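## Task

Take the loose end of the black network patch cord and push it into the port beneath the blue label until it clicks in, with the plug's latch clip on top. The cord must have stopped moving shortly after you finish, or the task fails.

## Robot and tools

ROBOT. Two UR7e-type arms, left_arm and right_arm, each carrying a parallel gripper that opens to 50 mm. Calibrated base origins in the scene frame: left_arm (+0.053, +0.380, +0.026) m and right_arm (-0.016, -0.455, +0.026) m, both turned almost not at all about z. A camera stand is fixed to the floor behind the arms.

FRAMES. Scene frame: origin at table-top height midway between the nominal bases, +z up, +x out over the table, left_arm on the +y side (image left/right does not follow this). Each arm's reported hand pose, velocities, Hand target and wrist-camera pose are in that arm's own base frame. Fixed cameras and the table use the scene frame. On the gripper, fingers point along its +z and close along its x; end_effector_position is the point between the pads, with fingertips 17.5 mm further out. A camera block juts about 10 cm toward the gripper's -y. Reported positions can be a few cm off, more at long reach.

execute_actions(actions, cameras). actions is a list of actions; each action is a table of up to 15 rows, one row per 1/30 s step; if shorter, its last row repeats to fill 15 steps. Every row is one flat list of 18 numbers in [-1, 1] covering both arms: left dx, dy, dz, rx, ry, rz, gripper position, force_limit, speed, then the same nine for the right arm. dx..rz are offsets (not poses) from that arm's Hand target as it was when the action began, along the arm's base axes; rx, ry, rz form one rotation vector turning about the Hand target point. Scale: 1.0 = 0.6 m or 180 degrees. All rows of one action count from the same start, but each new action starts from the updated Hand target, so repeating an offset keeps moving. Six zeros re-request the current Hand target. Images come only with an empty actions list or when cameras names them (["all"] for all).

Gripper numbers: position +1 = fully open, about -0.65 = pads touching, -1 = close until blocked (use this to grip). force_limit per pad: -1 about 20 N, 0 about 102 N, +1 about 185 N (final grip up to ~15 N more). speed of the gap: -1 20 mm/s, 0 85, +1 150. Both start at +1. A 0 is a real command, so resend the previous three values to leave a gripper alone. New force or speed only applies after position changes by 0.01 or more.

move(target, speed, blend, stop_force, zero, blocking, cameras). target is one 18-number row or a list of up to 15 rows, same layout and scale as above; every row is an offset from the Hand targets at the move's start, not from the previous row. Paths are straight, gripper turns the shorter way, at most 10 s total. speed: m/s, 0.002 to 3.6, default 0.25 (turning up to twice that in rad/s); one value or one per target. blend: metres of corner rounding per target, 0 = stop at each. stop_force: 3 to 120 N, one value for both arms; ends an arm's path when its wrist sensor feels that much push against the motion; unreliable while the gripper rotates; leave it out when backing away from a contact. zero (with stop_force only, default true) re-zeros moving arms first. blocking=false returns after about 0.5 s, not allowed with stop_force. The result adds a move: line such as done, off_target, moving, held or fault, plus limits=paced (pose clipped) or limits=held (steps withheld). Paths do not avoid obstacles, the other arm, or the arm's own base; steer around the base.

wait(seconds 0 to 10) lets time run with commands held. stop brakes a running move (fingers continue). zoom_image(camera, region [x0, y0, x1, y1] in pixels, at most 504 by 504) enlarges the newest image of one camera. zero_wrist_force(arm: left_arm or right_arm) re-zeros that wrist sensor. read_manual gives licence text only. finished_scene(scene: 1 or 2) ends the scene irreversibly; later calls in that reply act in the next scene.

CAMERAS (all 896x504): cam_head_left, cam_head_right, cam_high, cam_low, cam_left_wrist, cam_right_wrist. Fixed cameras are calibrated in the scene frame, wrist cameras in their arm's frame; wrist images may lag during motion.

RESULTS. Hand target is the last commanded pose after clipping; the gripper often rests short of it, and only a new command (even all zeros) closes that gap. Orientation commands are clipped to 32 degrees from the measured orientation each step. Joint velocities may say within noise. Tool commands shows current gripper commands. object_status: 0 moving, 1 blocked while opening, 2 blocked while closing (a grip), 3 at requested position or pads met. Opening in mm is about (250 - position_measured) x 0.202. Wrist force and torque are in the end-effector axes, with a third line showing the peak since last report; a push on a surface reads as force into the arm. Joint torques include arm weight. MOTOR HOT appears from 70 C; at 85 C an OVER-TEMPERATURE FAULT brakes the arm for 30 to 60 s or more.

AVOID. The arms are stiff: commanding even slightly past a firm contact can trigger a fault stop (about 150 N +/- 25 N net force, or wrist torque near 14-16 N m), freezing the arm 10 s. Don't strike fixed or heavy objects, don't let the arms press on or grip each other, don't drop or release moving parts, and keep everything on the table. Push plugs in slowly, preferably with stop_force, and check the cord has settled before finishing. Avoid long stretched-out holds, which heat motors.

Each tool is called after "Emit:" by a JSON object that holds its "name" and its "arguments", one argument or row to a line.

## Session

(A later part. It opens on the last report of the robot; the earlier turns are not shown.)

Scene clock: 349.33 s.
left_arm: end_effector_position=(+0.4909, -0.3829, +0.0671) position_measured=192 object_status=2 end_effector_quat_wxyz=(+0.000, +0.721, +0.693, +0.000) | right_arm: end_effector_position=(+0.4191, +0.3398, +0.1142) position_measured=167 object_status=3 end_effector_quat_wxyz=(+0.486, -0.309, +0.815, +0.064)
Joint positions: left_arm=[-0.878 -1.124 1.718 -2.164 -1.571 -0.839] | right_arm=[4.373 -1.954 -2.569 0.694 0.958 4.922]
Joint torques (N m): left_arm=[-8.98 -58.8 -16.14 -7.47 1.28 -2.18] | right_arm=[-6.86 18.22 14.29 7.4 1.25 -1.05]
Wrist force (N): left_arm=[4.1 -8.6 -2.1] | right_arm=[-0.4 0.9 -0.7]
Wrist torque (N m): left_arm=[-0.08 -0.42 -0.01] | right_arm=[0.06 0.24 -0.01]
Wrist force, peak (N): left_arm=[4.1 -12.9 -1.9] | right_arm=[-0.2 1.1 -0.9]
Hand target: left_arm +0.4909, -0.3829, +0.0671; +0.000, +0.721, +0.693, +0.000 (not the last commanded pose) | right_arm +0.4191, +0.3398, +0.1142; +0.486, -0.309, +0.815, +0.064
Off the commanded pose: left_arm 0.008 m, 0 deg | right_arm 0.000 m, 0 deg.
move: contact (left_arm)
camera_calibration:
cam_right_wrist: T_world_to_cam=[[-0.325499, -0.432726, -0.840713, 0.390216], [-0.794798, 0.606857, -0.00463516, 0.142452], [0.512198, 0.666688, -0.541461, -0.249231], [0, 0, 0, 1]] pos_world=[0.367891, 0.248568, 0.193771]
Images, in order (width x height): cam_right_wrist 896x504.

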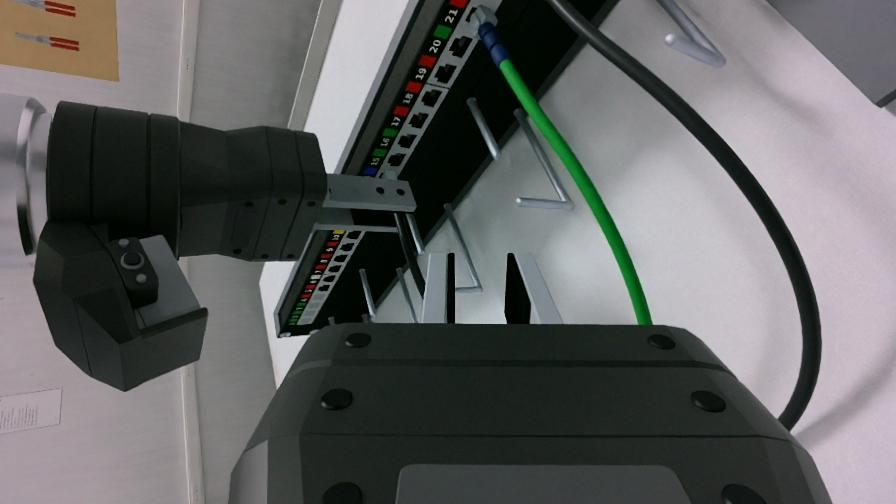

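Emit:
{"name": "move", "arguments": {
  "target": [0.017,-0.0006,0,0,0,0,-1,-0.5,-1,0,0,0,0,0,0,-0.1,-0.85,-0.7],
  "cameras": ["cam_right_wrist","cam_left_wrist"],
  "speed": 0.006,
  "stop_force": 15
}}

Emit:
{"name": "zoom_image", "arguments": {
  "camera": "cam_right_wrist",
  "region": [350, 130, 430, 210]
}}

Scene clock: 358.93 s.
left_arm: end_effector_position=(+0.5011, -0.3833, +0.0671) position_measured=192 object_status=2 end_effector_quat_wxyz=(+0.000, +0.721, +0.693, +0.000) | right_arm: end_effector_position=(+0.4191, +0.3398, +0.1142) position_measured=167 object_status=3 end_effector_quat_wxyz=(+0.486, -0.309, +0.815, +0.064)
Joint positions: left_arm=[-0.866 -1.107 1.692 -2.155 -1.571 -0.826] | right_arm=[4.373 -1.954 -2.569 0.694 0.958 4.922]
Joint torques (N m): left_arm=[17.77 -33.59 -32.92 -2.03 3.18 2.45] | right_arm=[-7.26 17.87 13.86 7.33 1.25 -0.98]
Wrist force (N): left_arm=[2.1 -18.3 -1.6] | right_arm=[-0.2 0.9 -0.9]
Wrist torque (N m): left_arm=[-0.25 -0.46 0.09] | right_arm=[0.05 0.22 -0.01]
Wrist force, peak (N): left_arm=[7.6 -19.4 -1.5] | right_arm=[-0.2 1.2 -0.9]
Hand target: left_arm +0.5011, -0.3833, +0.0671; +0.000, +0.721, +0.693, +0.000 | right_arm +0.4191, +0.3398, +0.1142; +0.486, -0.309, +0.815, +0.064
Off the commanded pose: left_arm 0.000 m, 0 deg | right_arm 0.000 m, 0 deg.
move: done
camera_calibration:
cam_left_wrist: T_world_to_cam=[[0.0571469, 0.998366, 0.000182359, 0.361589], [0.935217, -0.0535962, 0.349995, -0.499211], [0.349433, -0.0198306, -0.936752, 0.00908128], [0, 0, 0, 1]] pos_world=[0.443034, -0.387574, 0.183162]
cam_right_wrist: T_world_to_cam=[[-0.325499, -0.432726, -0.840713, 0.390216], [-0.794798, 0.606857, -0.00463516, 0.142452], [0.512198, 0.666688, -0.541461, -0.249231], [0, 0, 0, 1]] pos_world=[0.367891, 0.248568, 0.193771]
Images, in order (width x height): cam_left_wrist 896x504, cam_right_wrist 896x504.

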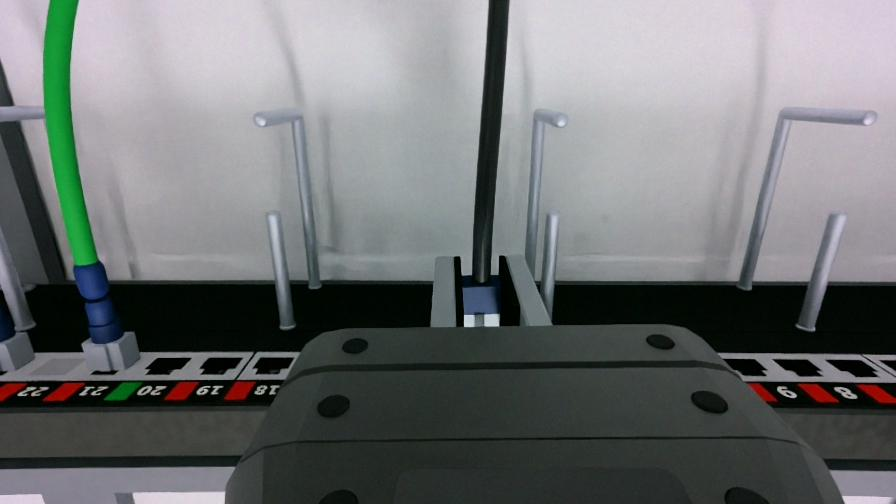

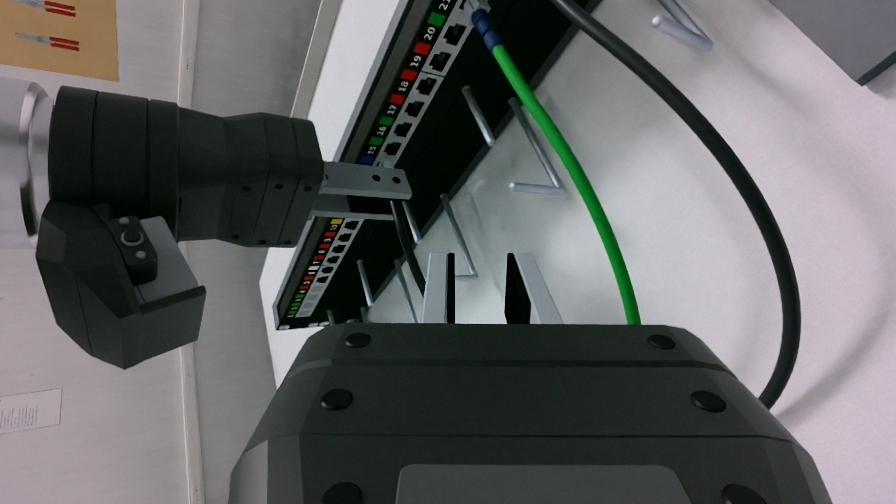

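Scaled by 6.300 from the camera's 896x504 image, which has a finer 1280x720 frame.

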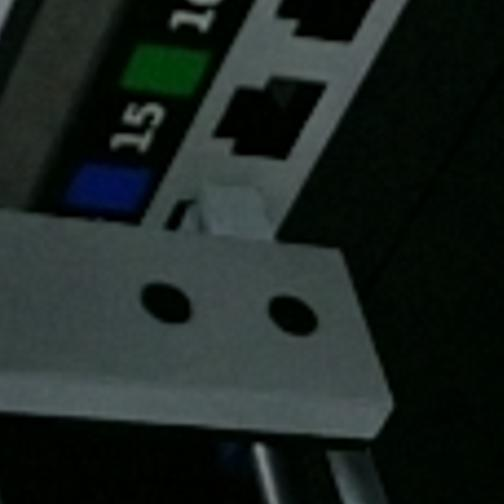

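Emit:
{"name": "move", "arguments": {
  "target": [-0.012,0.0005,0,0,0,0,-1,-0.5,-1,0,0,0,0,0,0,-0.1,-0.85,-0.7],
  "cameras": ["cam_right_wrist","cam_left_wrist"],
  "speed": 0.02
}}

Emit:
{"name": "zoom_image", "arguments": {
  "camera": "cam_right_wrist",
  "region": [350, 130, 430, 210]
}}

Emit:
{"name": "zoom_image", "arguments": {
  "camera": "cam_left_wrist",
  "region": [420, 240, 560, 340]
}}

Scene clock: 383.70 s.
left_arm: end_effector_position=(+0.4940, -0.3830, +0.0671) position_measured=192 object_status=2 end_effector_quat_wxyz=(+0.000, +0.721, +0.693, +0.000) | right_arm: end_effector_position=(+0.4191, +0.3398, +0.1142) position_measured=167 object_status=3 end_effector_quat_wxyz=(+0.486, -0.309, +0.815, +0.064)
Joint positions: left_arm=[-0.874 -1.119 1.71 -2.161 -1.571 -0.835] | right_arm=[4.373 -1.954 -2.569 0.694 0.958 4.922]
Joint torques (N m): left_arm=[-10.79 -58.82 -14.54 -5.57 -1.67 -2.12] | right_arm=[-6.93 18.19 13.69 7.34 1.32 -0.87]
Wrist force (N): left_arm=[2.1 0.7 -1.5] | right_arm=[-0.3 0.8 -0.7]
Wrist torque (N m): left_arm=[0.18 -0.44 0.00] | right_arm=[0.03 0.22 -0.02]
Wrist force, peak (N): left_arm=[1.9 -18.8 -1.7] | right_arm=[-0.4 1.0 -1.1]
Hand target: left_arm +0.4939, -0.3830, +0.0671; +0.000, +0.721, +0.693, +0.000 | right_arm +0.4191, +0.3398, +0.1142; +0.486, -0.309, +0.815, +0.064
Off the commanded pose: left_arm 0.000 m, 0 deg | right_arm 0.000 m, 0 deg.
move: done
camera_calibration:
cam_left_wrist: T_world_to_cam=[[0.0571465, 0.998366, 0.000182215, 0.361696], [0.935217, -0.0535958, 0.349995, -0.492555], [0.349433, -0.0198306, -0.936752, 0.0115682], [0, 0, 0, 1]] pos_world=[0.435934, -0.387274, 0.183162]
cam_right_wrist: T_world_to_cam=[[-0.325499, -0.432726, -0.840713, 0.390216], [-0.794798, 0.606857, -0.00463516, 0.142452], [0.512198, 0.666688, -0.541461, -0.249231], [0, 0, 0, 1]] pos_world=[0.367891, 0.248568, 0.193771]
Images, in order (width x height): cam_left_wrist 896x504, cam_right_wrist 896x504.

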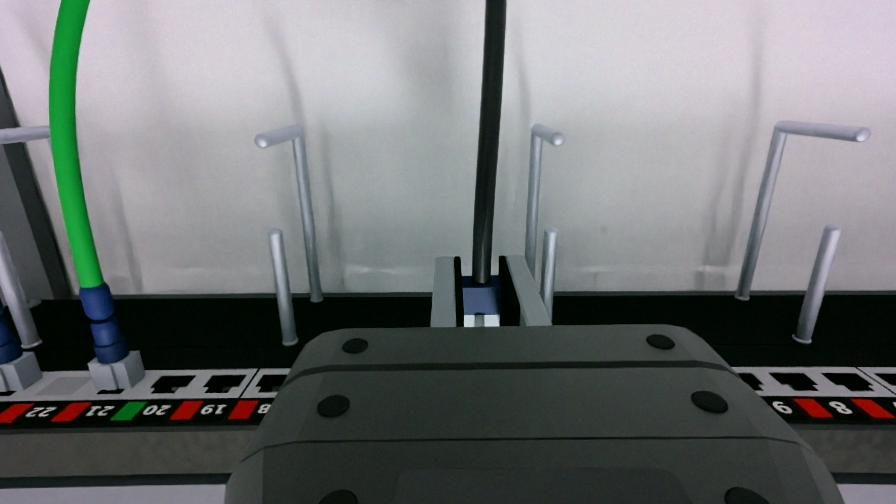

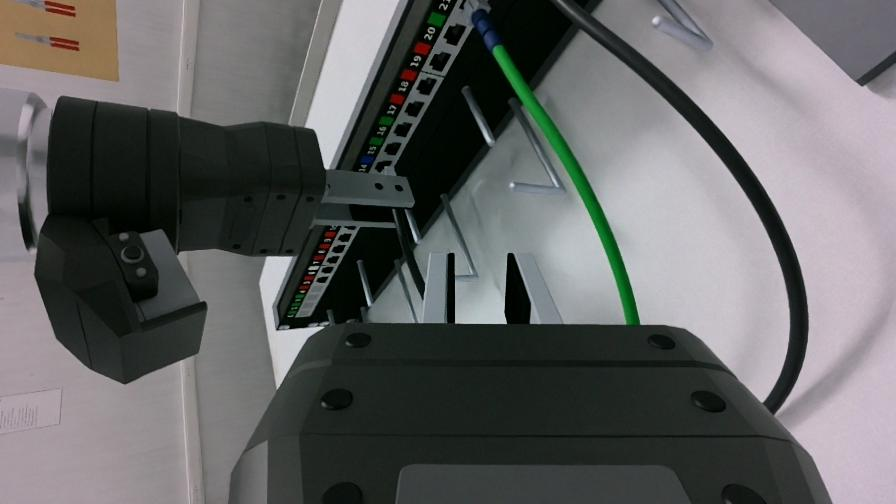

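Scaled by 6.300 from the camera's 896x504 image, which has a finer 1280x720 frame.

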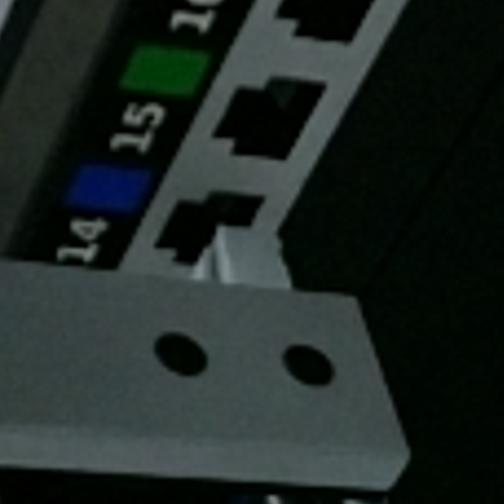

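Scaled by 3.600 from the camera's 896x504 image, which has a finer 1280x720 frame.

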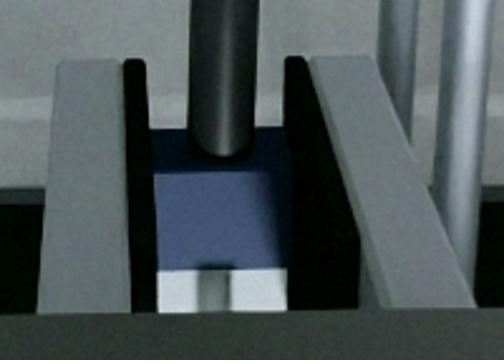

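Emit:
{"name": "move", "arguments": {
  "target": [0,0.0014,0,0,0,0,-1,-0.5,-1,0,0,0,0,0,0,-0.1,-0.85,-0.7],
  "speed": 0.02
}}

Emit:
{"name": "move", "arguments": {
  "target": [0.02,-0.0008,0,0,0,0,-1,-0.5,-1,0,0,0,0,0,0,-0.1,-0.85,-0.7],
  "cameras": ["cam_right_wrist","cam_left_wrist"],
  "speed": 0.008,
  "stop_force": 7
}}

Emit:
{"name": "zoom_image", "arguments": {
  "camera": "cam_right_wrist",
  "region": [350, 130, 430, 210]
}}

Scene clock: 403.10 s.
left_arm: end_effector_position=(+0.4939, -0.3822, +0.0671) position_measured=192 object_status=2 end_effector_quat_wxyz=(+0.000, +0.721, +0.693, +0.000) | right_arm: end_effector_position=(+0.4191, +0.3398, +0.1142) position_measured=167 object_status=3 end_effector_quat_wxyz=(+0.486, -0.309, +0.815, +0.064)
Joint positions: left_arm=[-0.874 -1.12 1.712 -2.162 -1.571 -0.834] | right_arm=[4.373 -1.954 -2.569 0.694 0.958 4.922]
Joint torques (N m): left_arm=[12.84 -59.63 -13.13 -5.44 0.19 2.19] | right_arm=[-7.1 18.23 13.6 7.3 1.26 -0.93]
Wrist force (N): left_arm=[2.4 0.9 -1.5] | right_arm=[-0.2 1.1 -0.8]
Wrist torque (N m): left_arm=[0.21 -0.49 0.01] | right_arm=[0.09 0.21 -0.01]
Wrist force, peak (N): left_arm=[2.6 0.6 -1.5] | right_arm=[-0.3 1.2 -0.7]
Hand target: left_arm +0.4939, -0.3821, +0.0671; +0.000, +0.721, +0.693, +0.000 | right_arm +0.4191, +0.3398, +0.1142; +0.486, -0.309, +0.815, +0.064
Off the commanded pose: left_arm 0.000 m, 0 deg | right_arm 0.000 m, 0 deg.
move: done

Scene clock: 405.40 s.
left_arm: end_effector_position=(+0.5019, -0.3824, +0.0671) position_measured=192 object_status=2 end_effector_quat_wxyz=(+0.000, +0.721, +0.693, +0.000) | right_arm: end_effector_position=(+0.4191, +0.3398, +0.1142) position_measured=167 object_status=3 end_effector_quat_wxyz=(+0.486, -0.309, +0.815, +0.064)
Joint positions: left_arm=[-0.864 -1.107 1.691 -2.154 -1.571 -0.824] | right_arm=[4.373 -1.954 -2.569 0.694 0.958 4.922]
Joint torques (N m): left_arm=[-11.74 -60.79 -14.2 -6.13 1.91 -2.09] | right_arm=[-6.94 18.39 13.06 7.27 1.21 -0.81]
Wrist force (N): left_arm=[1.8 -1.5 -0.7] | right_arm=[-0.2 1.0 -0.9]
Wrist torque (N m): left_arm=[0.15 -0.36 0.00] | right_arm=[0.08 0.21 -0.02]
Wrist force, peak (N): left_arm=[2.7 -8.2 -0.3] | right_arm=[-0.3 1.2 -0.9]
Hand target: left_arm +0.5019, -0.3825, +0.0671; +0.000, +0.721, +0.693, +0.000 (not the last commanded pose) | right_arm +0.4191, +0.3398, +0.1142; +0.486, -0.309, +0.815, +0.064
Off the commanded pose: left_arm 0.004 m, 0 deg | right_arm 0.000 m, 0 deg.
move: contact (left_arm)
camera_calibration:
cam_left_wrist: T_world_to_cam=[[0.0571119, 0.998368, 0.000275819, 0.360744], [0.935219, -0.0535962, 0.34999, -0.499916], [0.349433, -0.0197306, -0.936753, 0.00885647], [0, 0, 0, 1]] pos_world=[0.443834, -0.386774, 0.183163]
cam_right_wrist: T_world_to_cam=[[-0.325499, -0.432726, -0.840713, 0.390216], [-0.794798, 0.606857, -0.00463516, 0.142452], [0.512198, 0.666688, -0.541461, -0.249231], [0, 0, 0, 1]] pos_world=[0.367891, 0.248568, 0.193771]
Images, in order (width x height): cam_left_wrist 896x504, cam_right_wrist 896x504.

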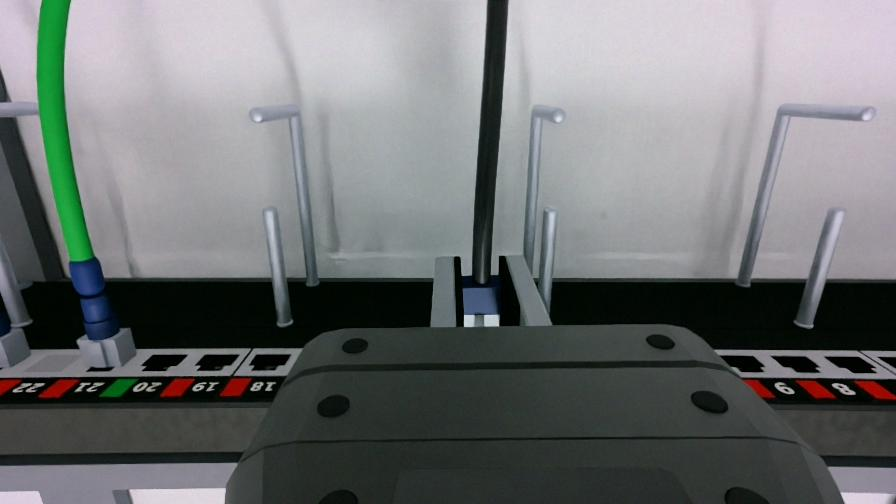

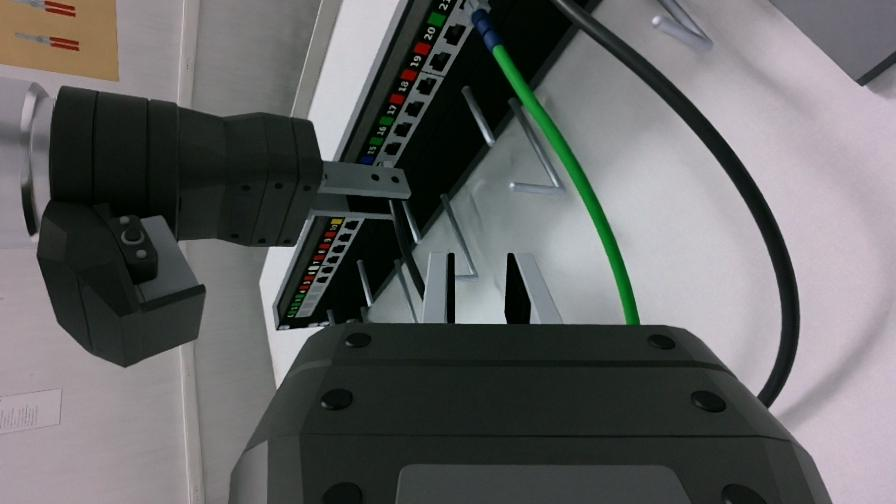

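Scaled by 6.300 from the camera's 896x504 image, which has a finer 1280x720 frame.

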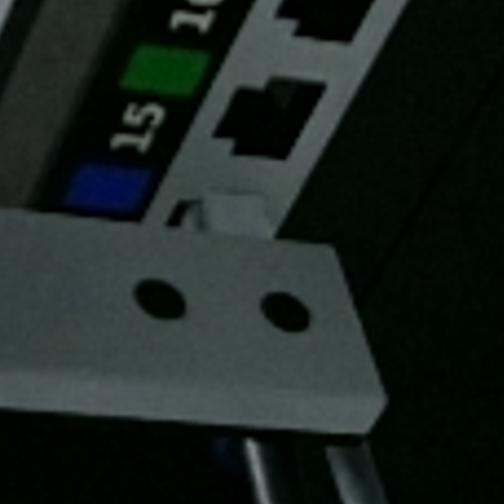

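Emit:
{"name": "move", "arguments": {
  "target": [
    [-0.001,0,-0.001,0,0,0,-1,-0.5,-1,0,0,0,0,0,0,-0.1,-0.85,-0.7],
    [0.013,-0.0006,-0.001,0,0,0,-1,-0.5,-1,0,0,0,0,0,0,-0.1,-0.85,-0.7]
  ],
  "cameras": ["cam_right_wrist"],
  "speed": 0.006,
  "stop_force": 10
}}

Emit:
{"name": "zoom_image", "arguments": {
  "camera": "cam_right_wrist",
  "region": [350, 130, 430, 210]
}}

Scene clock: 411.93 s.
left_arm: end_effector_position=(+0.5023, -0.3826, +0.0666) position_measured=192 object_status=2 end_effector_quat_wxyz=(+0.000, +0.721, +0.693, +0.000) | right_arm: end_effector_position=(+0.4191, +0.3398, +0.1142) position_measured=167 object_status=3 end_effector_quat_wxyz=(+0.486, -0.309, +0.815, +0.064)
Joint positions: left_arm=[-0.864 -1.106 1.691 -2.155 -1.571 -0.824] | right_arm=[4.373 -1.954 -2.569 0.694 0.958 4.922]
Joint torques (N m): left_arm=[-11.32 -60.22 -16.36 -7.09 0.68 -2.14] | right_arm=[-6.77 18.74 13.03 7.34 1.21 -0.8]
Wrist force (N): left_arm=[3.6 -6.4 -1.9] | right_arm=[-0.4 0.7 -0.8]
Wrist torque (N m): left_arm=[0.05 -0.34 -0.02] | right_arm=[0.03 0.25 -0.01]
Wrist force, peak (N): left_arm=[4.1 -12.3 -2.2] | right_arm=[-0.4 1.0 -1.0]
Hand target: left_arm +0.5023, -0.3826, +0.0666; +0.000, +0.721, +0.693, +0.000 (not the last commanded pose) | right_arm +0.4191, +0.3398, +0.1142; +0.486, -0.309, +0.815, +0.064
Off the commanded pose: left_arm 0.007 m, 0 deg | right_arm 0.000 m, 0 deg.
move: contact (left_arm); path passed 1 of 2 targets
camera_calibration:
cam_right_wrist: T_world_to_cam=[[-0.325499, -0.432726, -0.840713, 0.390216], [-0.794798, 0.606857, -0.00463516, 0.142452], [0.512198, 0.666688, -0.541461, -0.249231], [0, 0, 0, 1]] pos_world=[0.367891, 0.248568, 0.193771]
Images, in order (width x height): cam_right_wrist 896x504.

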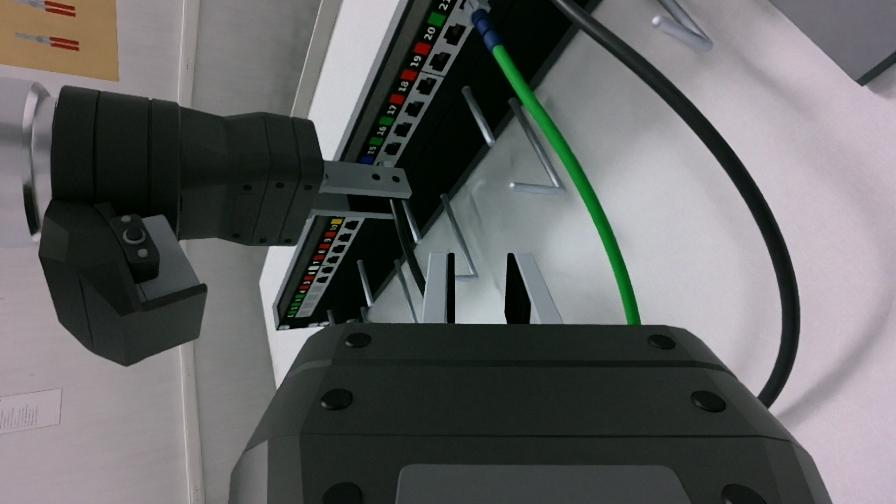

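Scaled by 6.300 from the camera's 896x504 image, which has a finer 1280x720 frame.

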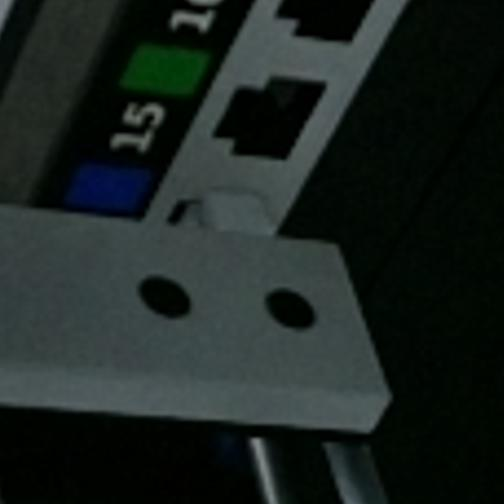

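Emit:
{"name": "move", "arguments": {
  "target": [
    [-0.006,0.0002,0,0,0,0,-1,-0.5,-1,0,0,0,0,0,0,-0.1,-0.85,-0.7],
    [-0.006,0.0011,-0.0012,0,-0.011,0,-1,-0.5,-1,0,0,0,0,0,0,-0.1,-0.85,-0.7]
  ],
  "cameras": ["cam_right_wrist"],
  "speed": 0.02
}}

Emit:
{"name": "zoom_image", "arguments": {
  "camera": "cam_right_wrist",
  "region": [350, 130, 430, 210]
}}

Emit:
{"name": "move", "arguments": {
  "target": [0.02,-0.0008,0,0,0,0,-1,-0.5,-1,0,0,0,0,0,0,-0.1,-0.85,-0.7],
  "cameras": ["cam_right_wrist"],
  "speed": 0.006,
  "stop_force": 9
}}

Emit:
{"name": "zoom_image", "arguments": {
  "camera": "cam_right_wrist",
  "region": [350, 130, 430, 210]
}}

Scene clock: 422.00 s.
left_arm: end_effector_position=(+0.4987, -0.3820, +0.0659) position_measured=192 object_status=2 end_effector_quat_wxyz=(+0.012, +0.721, +0.693, +0.012) | right_arm: end_effector_position=(+0.4191, +0.3398, +0.1142) position_measured=167 object_status=3 end_effector_quat_wxyz=(+0.486, -0.309, +0.815, +0.064)
Joint positions: left_arm=[-0.879 -1.122 1.726 -2.196 -1.544 -0.839] | right_arm=[4.373 -1.954 -2.569 0.694 0.958 4.922]
Joint torques (N m): left_arm=[-11.68 -59.19 -13.99 -5.52 1.96 -2.15] | right_arm=[-7.43 18.54 12.39 7.37 1.01 -0.75]
Wrist force (N): left_arm=[2.1 0.8 -1.6] | right_arm=[-0.3 0.8 -0.5]
Wrist torque (N m): left_arm=[0.21 -0.44 -0.01] | right_arm=[0.04 0.23 -0.01]
Wrist force, peak (N): left_arm=[3.8 -6.9 -2.0] | right_arm=[-0.3 1.2 -0.9]
Hand target: left_arm +0.4987, -0.3820, +0.0659; +0.012, +0.721, +0.693, +0.013 | right_arm +0.4191, +0.3398, +0.1142; +0.486, -0.309, +0.815, +0.064
Off the commanded pose: left_arm 0.000 m, 0 deg | right_arm 0.000 m, 0 deg.
move: done
camera_calibration:
cam_right_wrist: T_world_to_cam=[[-0.325499, -0.432726, -0.840713, 0.390216], [-0.794798, 0.606857, -0.00463516, 0.142452], [0.512198, 0.666688, -0.541461, -0.249231], [0, 0, 0, 1]] pos_world=[0.367891, 0.248568, 0.193771]
Images, in order (width x height): cam_right_wrist 896x504.

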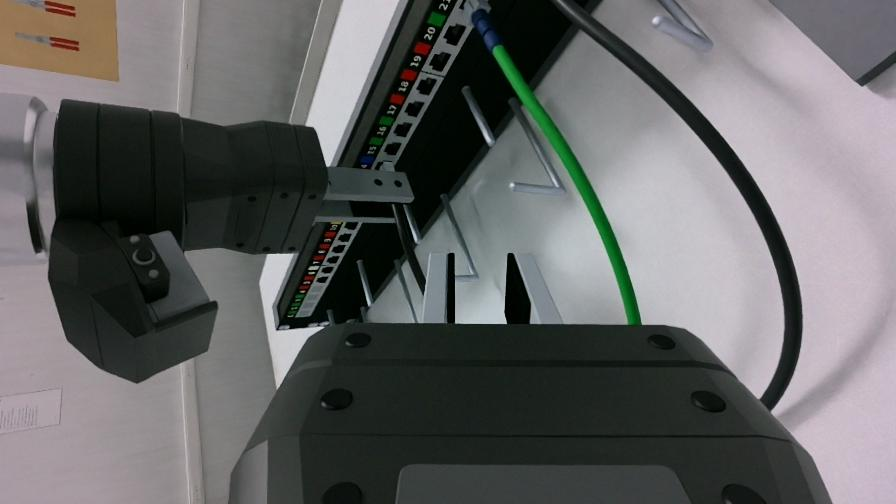

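Scaled by 6.300 from the camera's 896x504 image, which has a finer 1280x720 frame.

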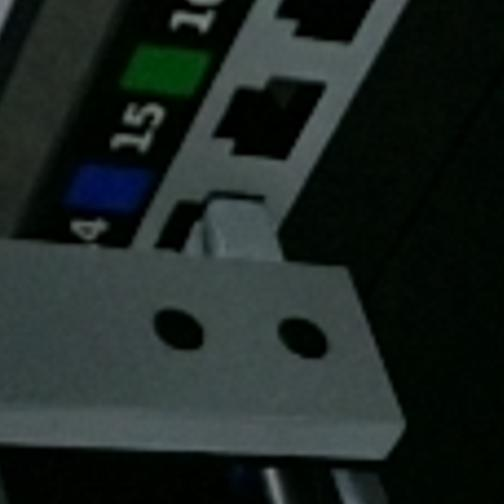

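Scene clock: 423.80 s.
left_arm: end_effector_position=(+0.5015, -0.3821, +0.0659) position_measured=192 object_status=2 end_effector_quat_wxyz=(+0.012, +0.721, +0.693, +0.013) | right_arm: end_effector_position=(+0.4191, +0.3398, +0.1142) position_measured=167 object_status=3 end_effector_quat_wxyz=(+0.486, -0.309, +0.815, +0.064)
Joint positions: left_arm=[-0.875 -1.118 1.719 -2.194 -1.544 -0.835] | right_arm=[4.373 -1.954 -2.569 0.694 0.958 4.922]
Joint torques (N m): left_arm=[-10.2 -58.22 -14.41 -6.04 1.5 -2.19] | right_arm=[-7.29 18.02 12.65 7.29 1.19 -0.71]
Wrist force (N): left_arm=[1.3 -4.2 -2.2] | right_arm=[-0.4 1.0 -0.7]
Wrist torque (N m): left_arm=[0.06 -0.36 0.01] | right_arm=[0.07 0.24 -0.02]
Wrist force, peak (N): left_arm=[1.9 -9.7 -2.3] | right_arm=[-0.6 0.8 -1.1]
Hand target: left_arm +0.5015, -0.3821, +0.0659; +0.012, +0.721, +0.693, +0.013 (not the last commanded pose) | right_arm +0.4191, +0.3398, +0.1142; +0.486, -0.309, +0.815, +0.064
Off the commanded pose: left_arm 0.009 m, 0 deg | right_arm 0.000 m, 0 deg.
move: contact (left_arm)
camera_calibration:
cam_right_wrist: T_world_to_cam=[[-0.325499, -0.432726, -0.840713, 0.390216], [-0.794798, 0.606857, -0.00463516, 0.142452], [0.512198, 0.666688, -0.541461, -0.249231], [0, 0, 0, 1]] pos_world=[0.367891, 0.248568, 0.193771]
Images, in order (width x height): cam_right_wrist 896x504.

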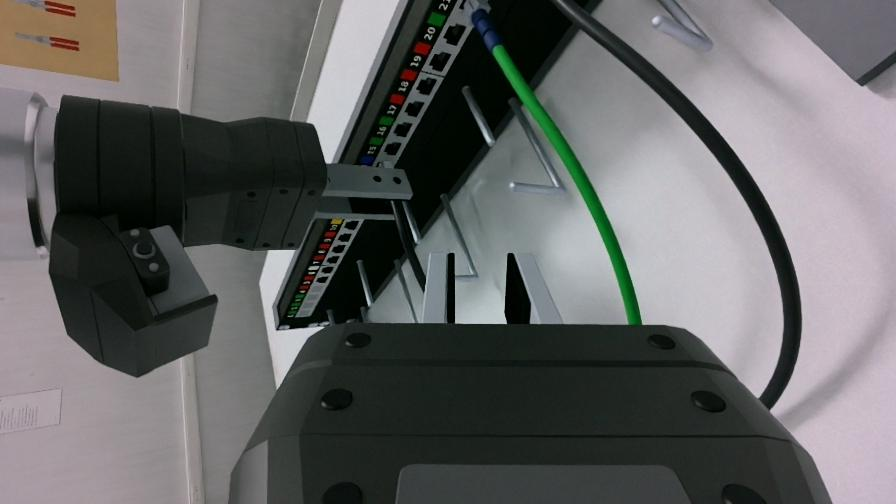

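Scaled by 6.300 from the camera's 896x504 image, which has a finer 1280x720 frame.

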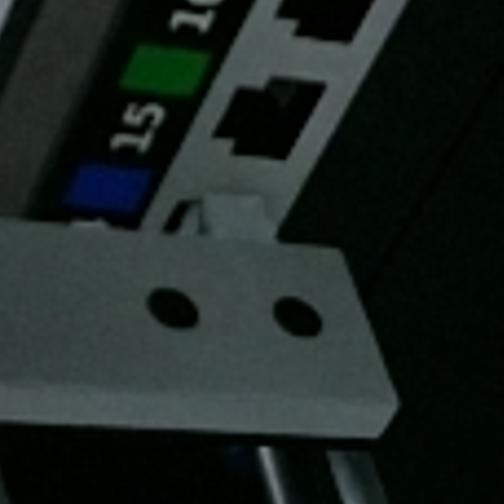

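Emit:
{"name": "move", "arguments": {
  "target": [0.006,-0.0003,0.0005,0,0,0,-1,-0.5,-1,0,0,0,0,0,0,-0.1,-0.85,-0.7],
  "cameras": ["cam_right_wrist"],
  "speed": 0.004,
  "stop_force": 15
}}

Emit:
{"name": "zoom_image", "arguments": {
  "camera": "cam_right_wrist",
  "region": [350, 130, 430, 210]
}}

Scene clock: 432.07 s.
left_arm: end_effector_position=(+0.5051, -0.3823, +0.0662) position_measured=192 object_status=2 end_effector_quat_wxyz=(+0.012, +0.721, +0.693, +0.013) | right_arm: end_effector_position=(+0.4191, +0.3398, +0.1142) position_measured=167 object_status=3 end_effector_quat_wxyz=(+0.486, -0.309, +0.815, +0.064)
Joint positions: left_arm=[-0.871 -1.112 1.71 -2.19 -1.544 -0.831] | right_arm=[4.373 -1.954 -2.569 0.694 0.958 4.922]
Joint torques (N m): left_arm=[17.2 -34.5 -33.18 -2.3 -0.07 2.03] | right_arm=[-7.17 18.62 12.73 7.33 1.13 -0.68]
Wrist force (N): left_arm=[1.2 -17.5 0.2] | right_arm=[-0.2 1.0 -0.6]
Wrist torque (N m): left_arm=[-0.16 -0.27 0.04] | right_arm=[0.08 0.20 -0.02]
Wrist force, peak (N): left_arm=[1.5 -17.8 0.1] | right_arm=[-0.3 1.3 -0.9]
Hand target: left_arm +0.5051, -0.3823, +0.0662; +0.012, +0.721, +0.693, +0.013 | right_arm +0.4191, +0.3398, +0.1142; +0.486, -0.309, +0.815, +0.064
Off the commanded pose: left_arm 0.000 m, 0 deg | right_arm 0.000 m, 0 deg.
move: done
camera_calibration:
cam_right_wrist: T_world_to_cam=[[-0.325499, -0.432726, -0.840713, 0.390216], [-0.794798, 0.606857, -0.00463516, 0.142452], [0.512198, 0.666688, -0.541461, -0.249231], [0, 0, 0, 1]] pos_world=[0.367891, 0.248568, 0.193771]
Images, in order (width x height): cam_right_wrist 896x504.

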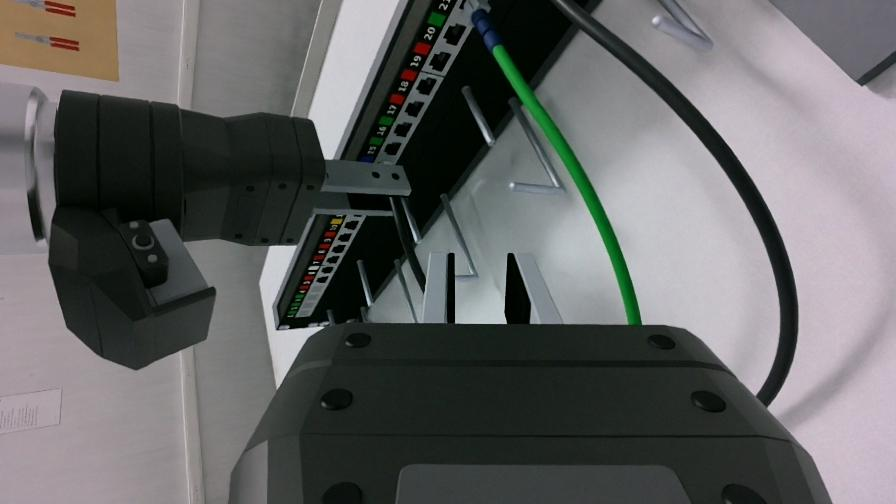

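Scaled by 6.300 from the camera's 896x504 image, which has a finer 1280x720 frame.

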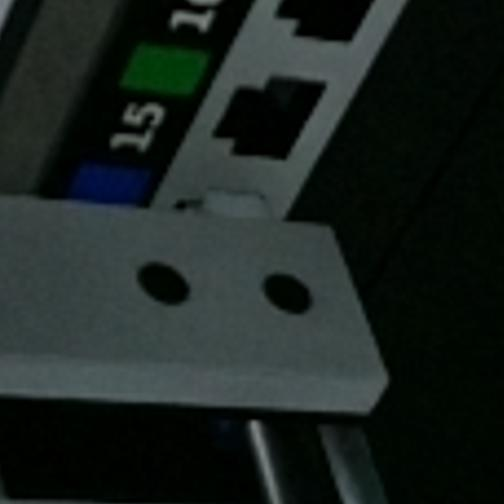

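Emit:
{"name": "move", "arguments": {
  "target": [0.007,-0.0003,0.0003,0,0,0,-1,-0.5,-1,0,0,0,0,0,0,-0.1,-0.85,-0.7],
  "cameras": ["cam_right_wrist"],
  "speed": 0.004,
  "stop_force": 12
}}

Emit:
{"name": "zoom_image", "arguments": {
  "camera": "cam_right_wrist",
  "region": [350, 130, 430, 210]
}}

Scene clock: 437.13 s.
left_arm: end_effector_position=(+0.5093, -0.3824, +0.0664) position_measured=192 object_status=2 end_effector_quat_wxyz=(+0.012, +0.721, +0.693, +0.013) | right_arm: end_effector_position=(+0.4191, +0.3398, +0.1142) position_measured=167 object_status=3 end_effector_quat_wxyz=(+0.486, -0.309, +0.815, +0.064)
Joint positions: left_arm=[-0.866 -1.105 1.698 -2.186 -1.544 -0.826] | right_arm=[4.373 -1.954 -2.569 0.694 0.958 4.922]
Joint torques (N m): left_arm=[16.21 -36.85 -34.4 -2.36 0.09 2.24] | right_arm=[-7.53 18.77 12.65 7.41 1.07 -0.66]
Wrist force (N): left_arm=[1.9 -15.3 2.8] | right_arm=[-0.3 1.0 -0.8]
Wrist torque (N m): left_arm=[-0.10 -0.27 0.06] | right_arm=[0.07 0.23 -0.01]
Wrist force, peak (N): left_arm=[0.5 -19.2 1.7] | right_arm=[-0.3 1.1 -1.0]
Hand target: left_arm +0.5093, -0.3824, +0.0664; +0.012, +0.721, +0.693, +0.013 | right_arm +0.4191, +0.3398, +0.1142; +0.486, -0.309, +0.815, +0.064
Off the commanded pose: left_arm 0.000 m, 0 deg | right_arm 0.000 m, 0 deg.
move: done
camera_calibration:
cam_right_wrist: T_world_to_cam=[[-0.325499, -0.432726, -0.840713, 0.390216], [-0.794798, 0.606857, -0.00463516, 0.142452], [0.512198, 0.666688, -0.541461, -0.249231], [0, 0, 0, 1]] pos_world=[0.367891, 0.248568, 0.193771]
Images, in order (width x height): cam_right_wrist 896x504.

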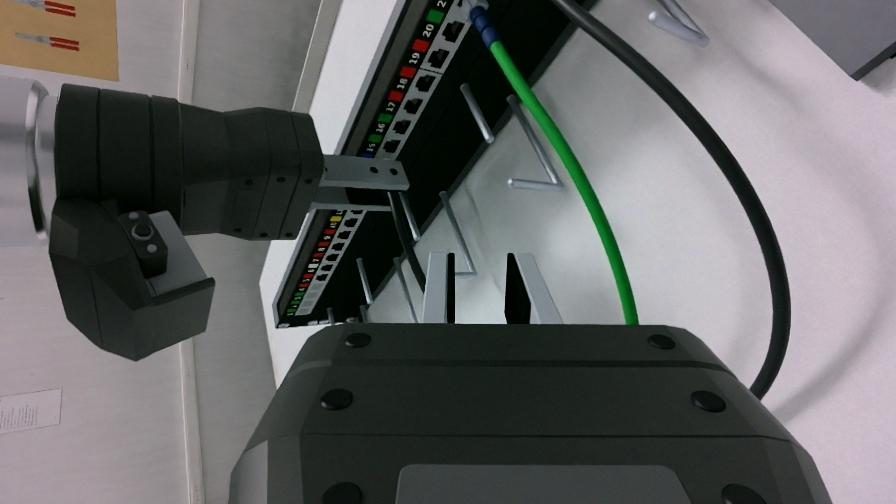

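Scaled by 6.300 from the camera's 896x504 image, which has a finer 1280x720 frame.

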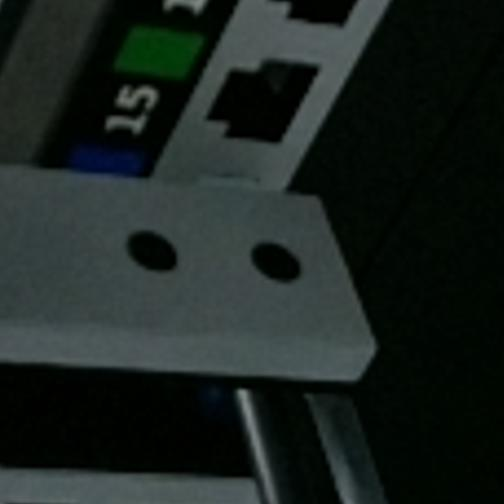

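Emit:
{"name": "move", "arguments": {
  "target": [
    [0,0,0,0,0,0,-1,-0.5,-1,-0.03,-0.09,0.2,-0.022,0.165,-0.105,-0.1,-0.85,-0.7],
    [0,0,0,0,0,0,-1,-0.5,-1,0.303,-0.092,0.12,-0.044,0.33,-0.21,-0.1,-0.85,-0.7],
    [0,0,0,0,0,0,-1,-0.5,-1,0.303,-0.092,0.12,-0.044,0.33,-0.21,-1,-0.85,-0.7]
  ],
  "cameras": ["all"],
  "speed": 0.2
}}

Scene clock: 455.97 s.
left_arm: end_effector_position=(+0.5093, -0.3824, +0.0664) position_measured=192 object_status=2 end_effector_quat_wxyz=(+0.012, +0.721, +0.693, +0.013) | right_arm: end_effector_position=(+0.6009, +0.2846, +0.1862) position_measured=251 object_status=3 end_effector_quat_wxyz=(+0.000, +0.000, +1.000, +0.000)
Joint positions: left_arm=[-0.866 -1.105 1.698 -2.186 -1.544 -0.826] | right_arm=[3.786 -1.992 -1.42 -1.3 1.57 5.357]
Joint torques (N m): left_arm=[17.63 -36.45 -33.71 -2.41 0.03 2.27] | right_arm=[-6.89 37.83 34.12 -0.02 2.25 -0.49]
Wrist force (N): left_arm=[1.9 -15.3 3.1] | right_arm=[0.1 -0.1 -0.1]
Wrist torque (N m): left_arm=[-0.10 -0.28 0.05] | right_arm=[-0.03 0.00 0.04]
Wrist force, peak (N): left_arm=[2.2 -15.8 3.1] | right_arm=[-0.9 -1.9 0.0]
Hand target: left_arm +0.5093, -0.3824, +0.0664; +0.012, +0.721, +0.693, +0.013 | right_arm +0.6009, +0.2846, +0.1862; +0.000, +0.000, +1.000, +0.000
Off the commanded pose: left_arm 0.000 m, 0 deg | right_arm 0.000 m, 0 deg.
move: done
camera_calibration:
cam_left_wrist: T_world_to_cam=[[0.0572326, 0.998359, 0.00211407, 0.360058], [0.922475, -0.053692, 0.382304, -0.502334], [0.38179, -0.0199301, -0.924034, -0.0118519], [0, 0, 0, 1]] pos_world=[0.447309, -0.386675, 0.180332]
cam_right_wrist: T_world_to_cam=[[-0.999869, 0.00211842, -0.0160203, 0.614043], [-0.00360163, 0.93722, 0.34872, -0.31445], [0.0157533, 0.348732, -0.93709, 0.195945], [0, 0, 0, 1]] pos_world=[0.609744, 0.225075, 0.30311]

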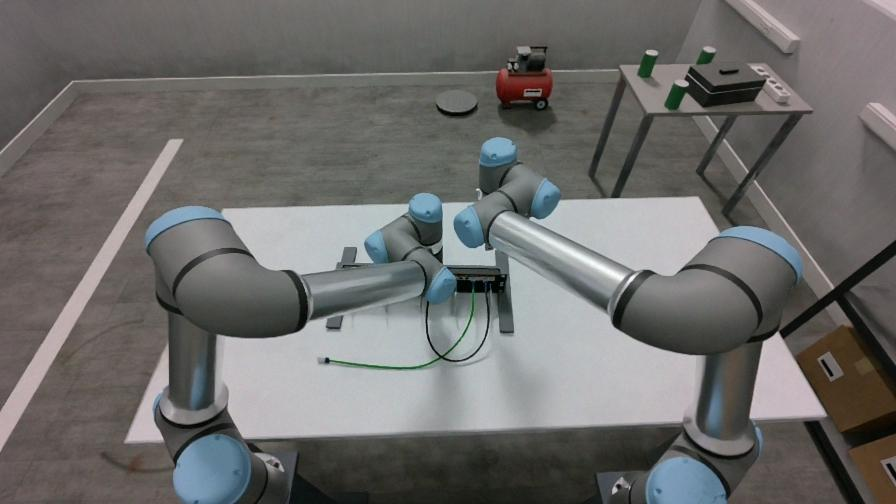

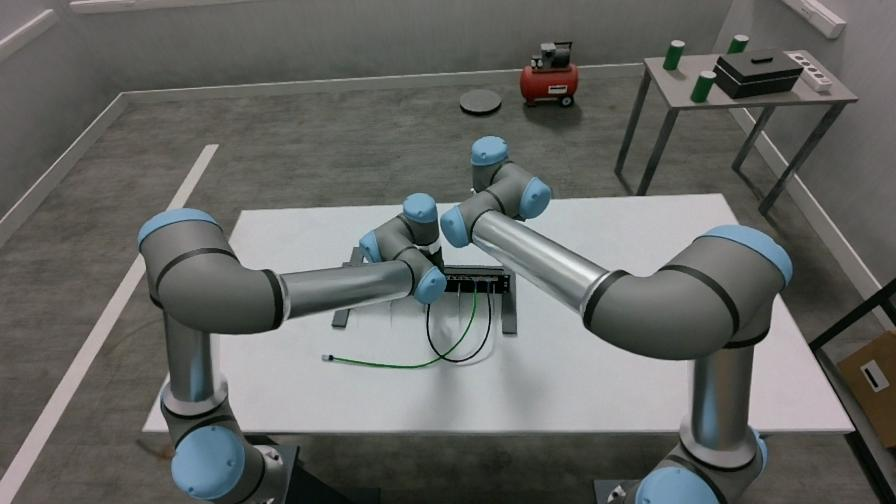

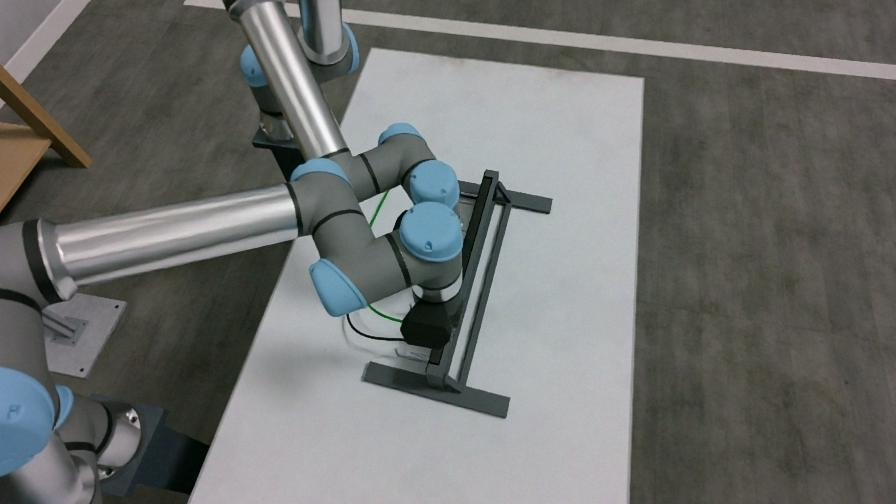

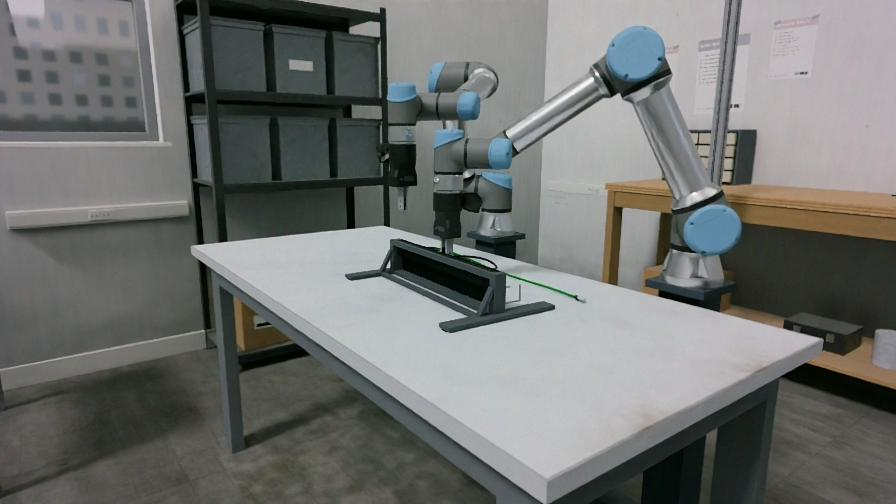

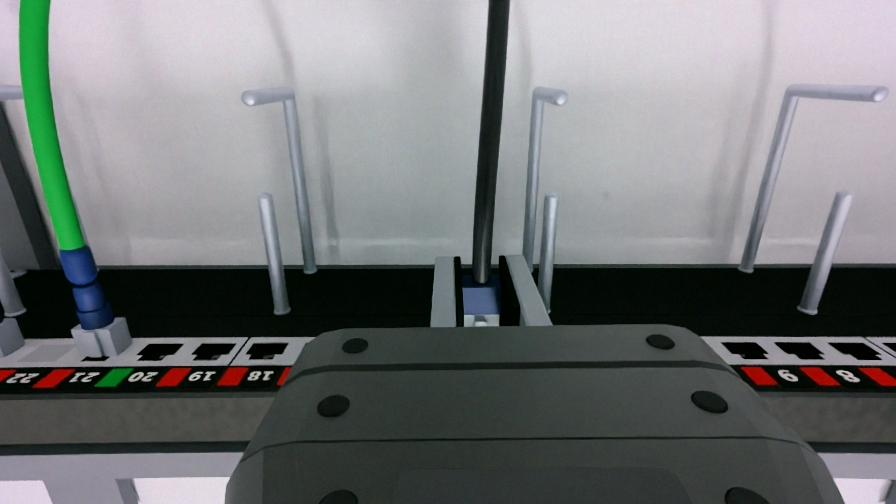

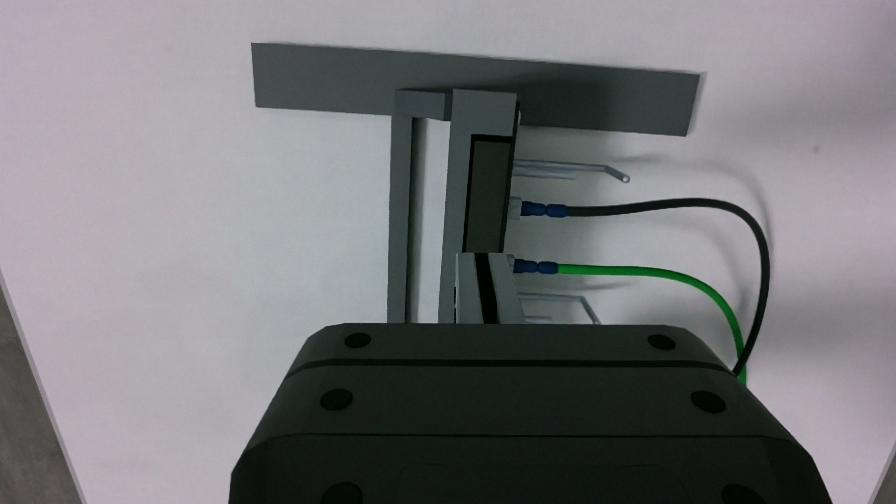

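Emit:
{"name": "move", "arguments": {
  "target": [0,0,0,0,0,0,-1,-0.5,-1,0.008,0,-0.08,0,0,0,-1,-0.85,-0.7],
  "speed": 0.1,
  "stop_force": 8
}}

Emit:
{"name": "move", "arguments": {
  "target": [0,0,0,0,0,0,-1,-0.5,-1,0,0,-0.05,0,0,0,-1,-0.85,-0.7],
  "speed": 0.008,
  "stop_force": 35,
  "cameras": ["cam_right_wrist","cam_left_wrist"]
}}

Scene clock: 464.27 s.
left_arm: end_effector_position=(+0.5093, -0.3824, +0.0664) position_measured=192 object_status=2 end_effector_quat_wxyz=(+0.012, +0.721, +0.693, +0.013) | right_arm: end_effector_position=(+0.6057, +0.2846, +0.1382) position_measured=251 object_status=3 end_effector_quat_wxyz=(+0.000, +0.000, +1.000, +0.000)
Joint positions: left_arm=[-0.866 -1.105 1.698 -2.186 -1.544 -0.826] | right_arm=[3.782 -2.039 -1.48 -1.194 1.57 5.353]
Joint torques (N m): left_arm=[16.74 -37.34 -34.83 -2.21 0.21 2.28] | right_arm=[-6.83 38.72 17.37 6.7 -0.06 -0.46]
Wrist force (N): left_arm=[1.8 -15.5 3.4] | right_arm=[0.0 -0.3 0.0]
Wrist torque (N m): left_arm=[-0.13 -0.28 0.06] | right_arm=[-0.07 0.00 0.04]
Wrist force, peak (N): left_arm=[2.0 -15.8 3.1] | right_arm=[0.0 -0.5 0.9]
Hand target: left_arm +0.5093, -0.3824, +0.0664; +0.012, +0.721, +0.693, +0.013 | right_arm +0.6057, +0.2846, +0.1382; +0.000, +0.000, +1.000, +0.000
Off the commanded pose: left_arm 0.000 m, 0 deg | right_arm 0.000 m, 0 deg.
move: done

Scene clock: 468.93 s.
left_arm: end_effector_position=(+0.5093, -0.3824, +0.0664) position_measured=192 object_status=2 end_effector_quat_wxyz=(+0.012, +0.721, +0.693, +0.013) | right_arm: end_effector_position=(+0.6057, +0.2846, +0.1082) position_measured=251 object_status=3 end_effector_quat_wxyz=(+0.000, +0.000, +1.000, +0.000)
Joint positions: left_arm=[-0.866 -1.105 1.698 -2.186 -1.544 -0.826] | right_arm=[3.782 -2.067 -1.52 -1.126 1.57 5.353]
Joint torques (N m): left_arm=[17.95 -36.99 -34.76 -2.25 0.26 2.12] | right_arm=[-7.16 39.41 16.76 6.79 -1.63 -0.38]
Wrist force (N): left_arm=[2.1 -15.5 3.1] | right_arm=[-0.1 -0.3 0.1]
Wrist torque (N m): left_arm=[-0.14 -0.31 0.06] | right_arm=[-0.06 0.02 0.04]
Wrist force, peak (N): left_arm=[1.8 -15.8 3.2] | right_arm=[0.0 -0.6 0.0]
Hand target: left_arm +0.5093, -0.3824, +0.0664; +0.012, +0.721, +0.693, +0.013 | right_arm +0.6057, +0.2846, +0.1082; +0.000, +0.000, +1.000, +0.000
Off the commanded pose: left_arm 0.000 m, 0 deg | right_arm 0.000 m, 0 deg.
move: done
camera_calibration:
cam_left_wrist: T_world_to_cam=[[0.0572326, 0.998359, 0.00211407, 0.360058], [0.922475, -0.053692, 0.382304, -0.502334], [0.38179, -0.0199301, -0.924034, -0.0118519], [0, 0, 0, 1]] pos_world=[0.447309, -0.386675, 0.180332]
cam_right_wrist: T_world_to_cam=[[-0.999869, 0.00211842, -0.0160203, 0.617593], [-0.00360163, 0.93722, 0.34872, -0.287232], [0.0157533, 0.348732, -0.93709, 0.122776], [0, 0, 0, 1]] pos_world=[0.614544, 0.225075, 0.22511]
Images, in order (width x height): cam_left_wrist 896x504, cam_right_wrist 896x504.

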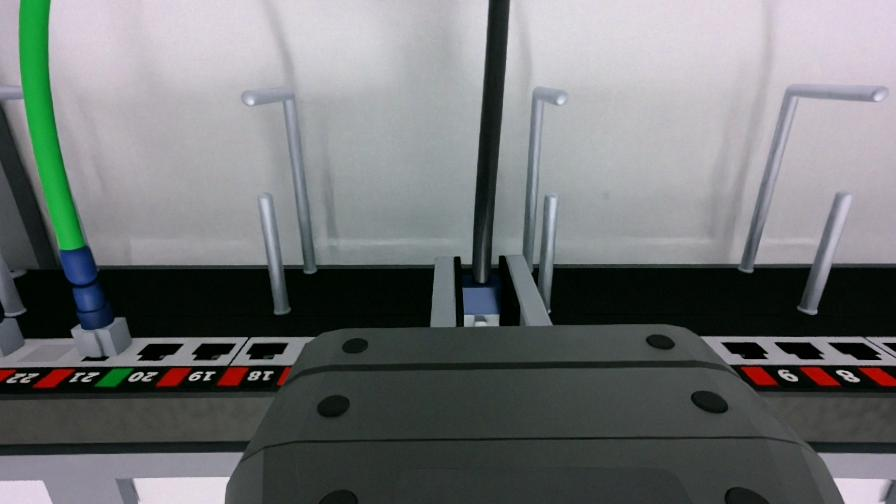

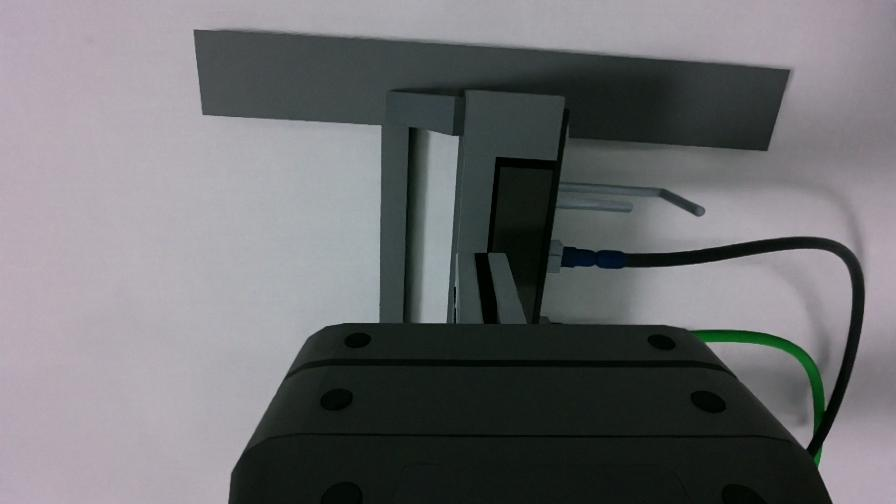

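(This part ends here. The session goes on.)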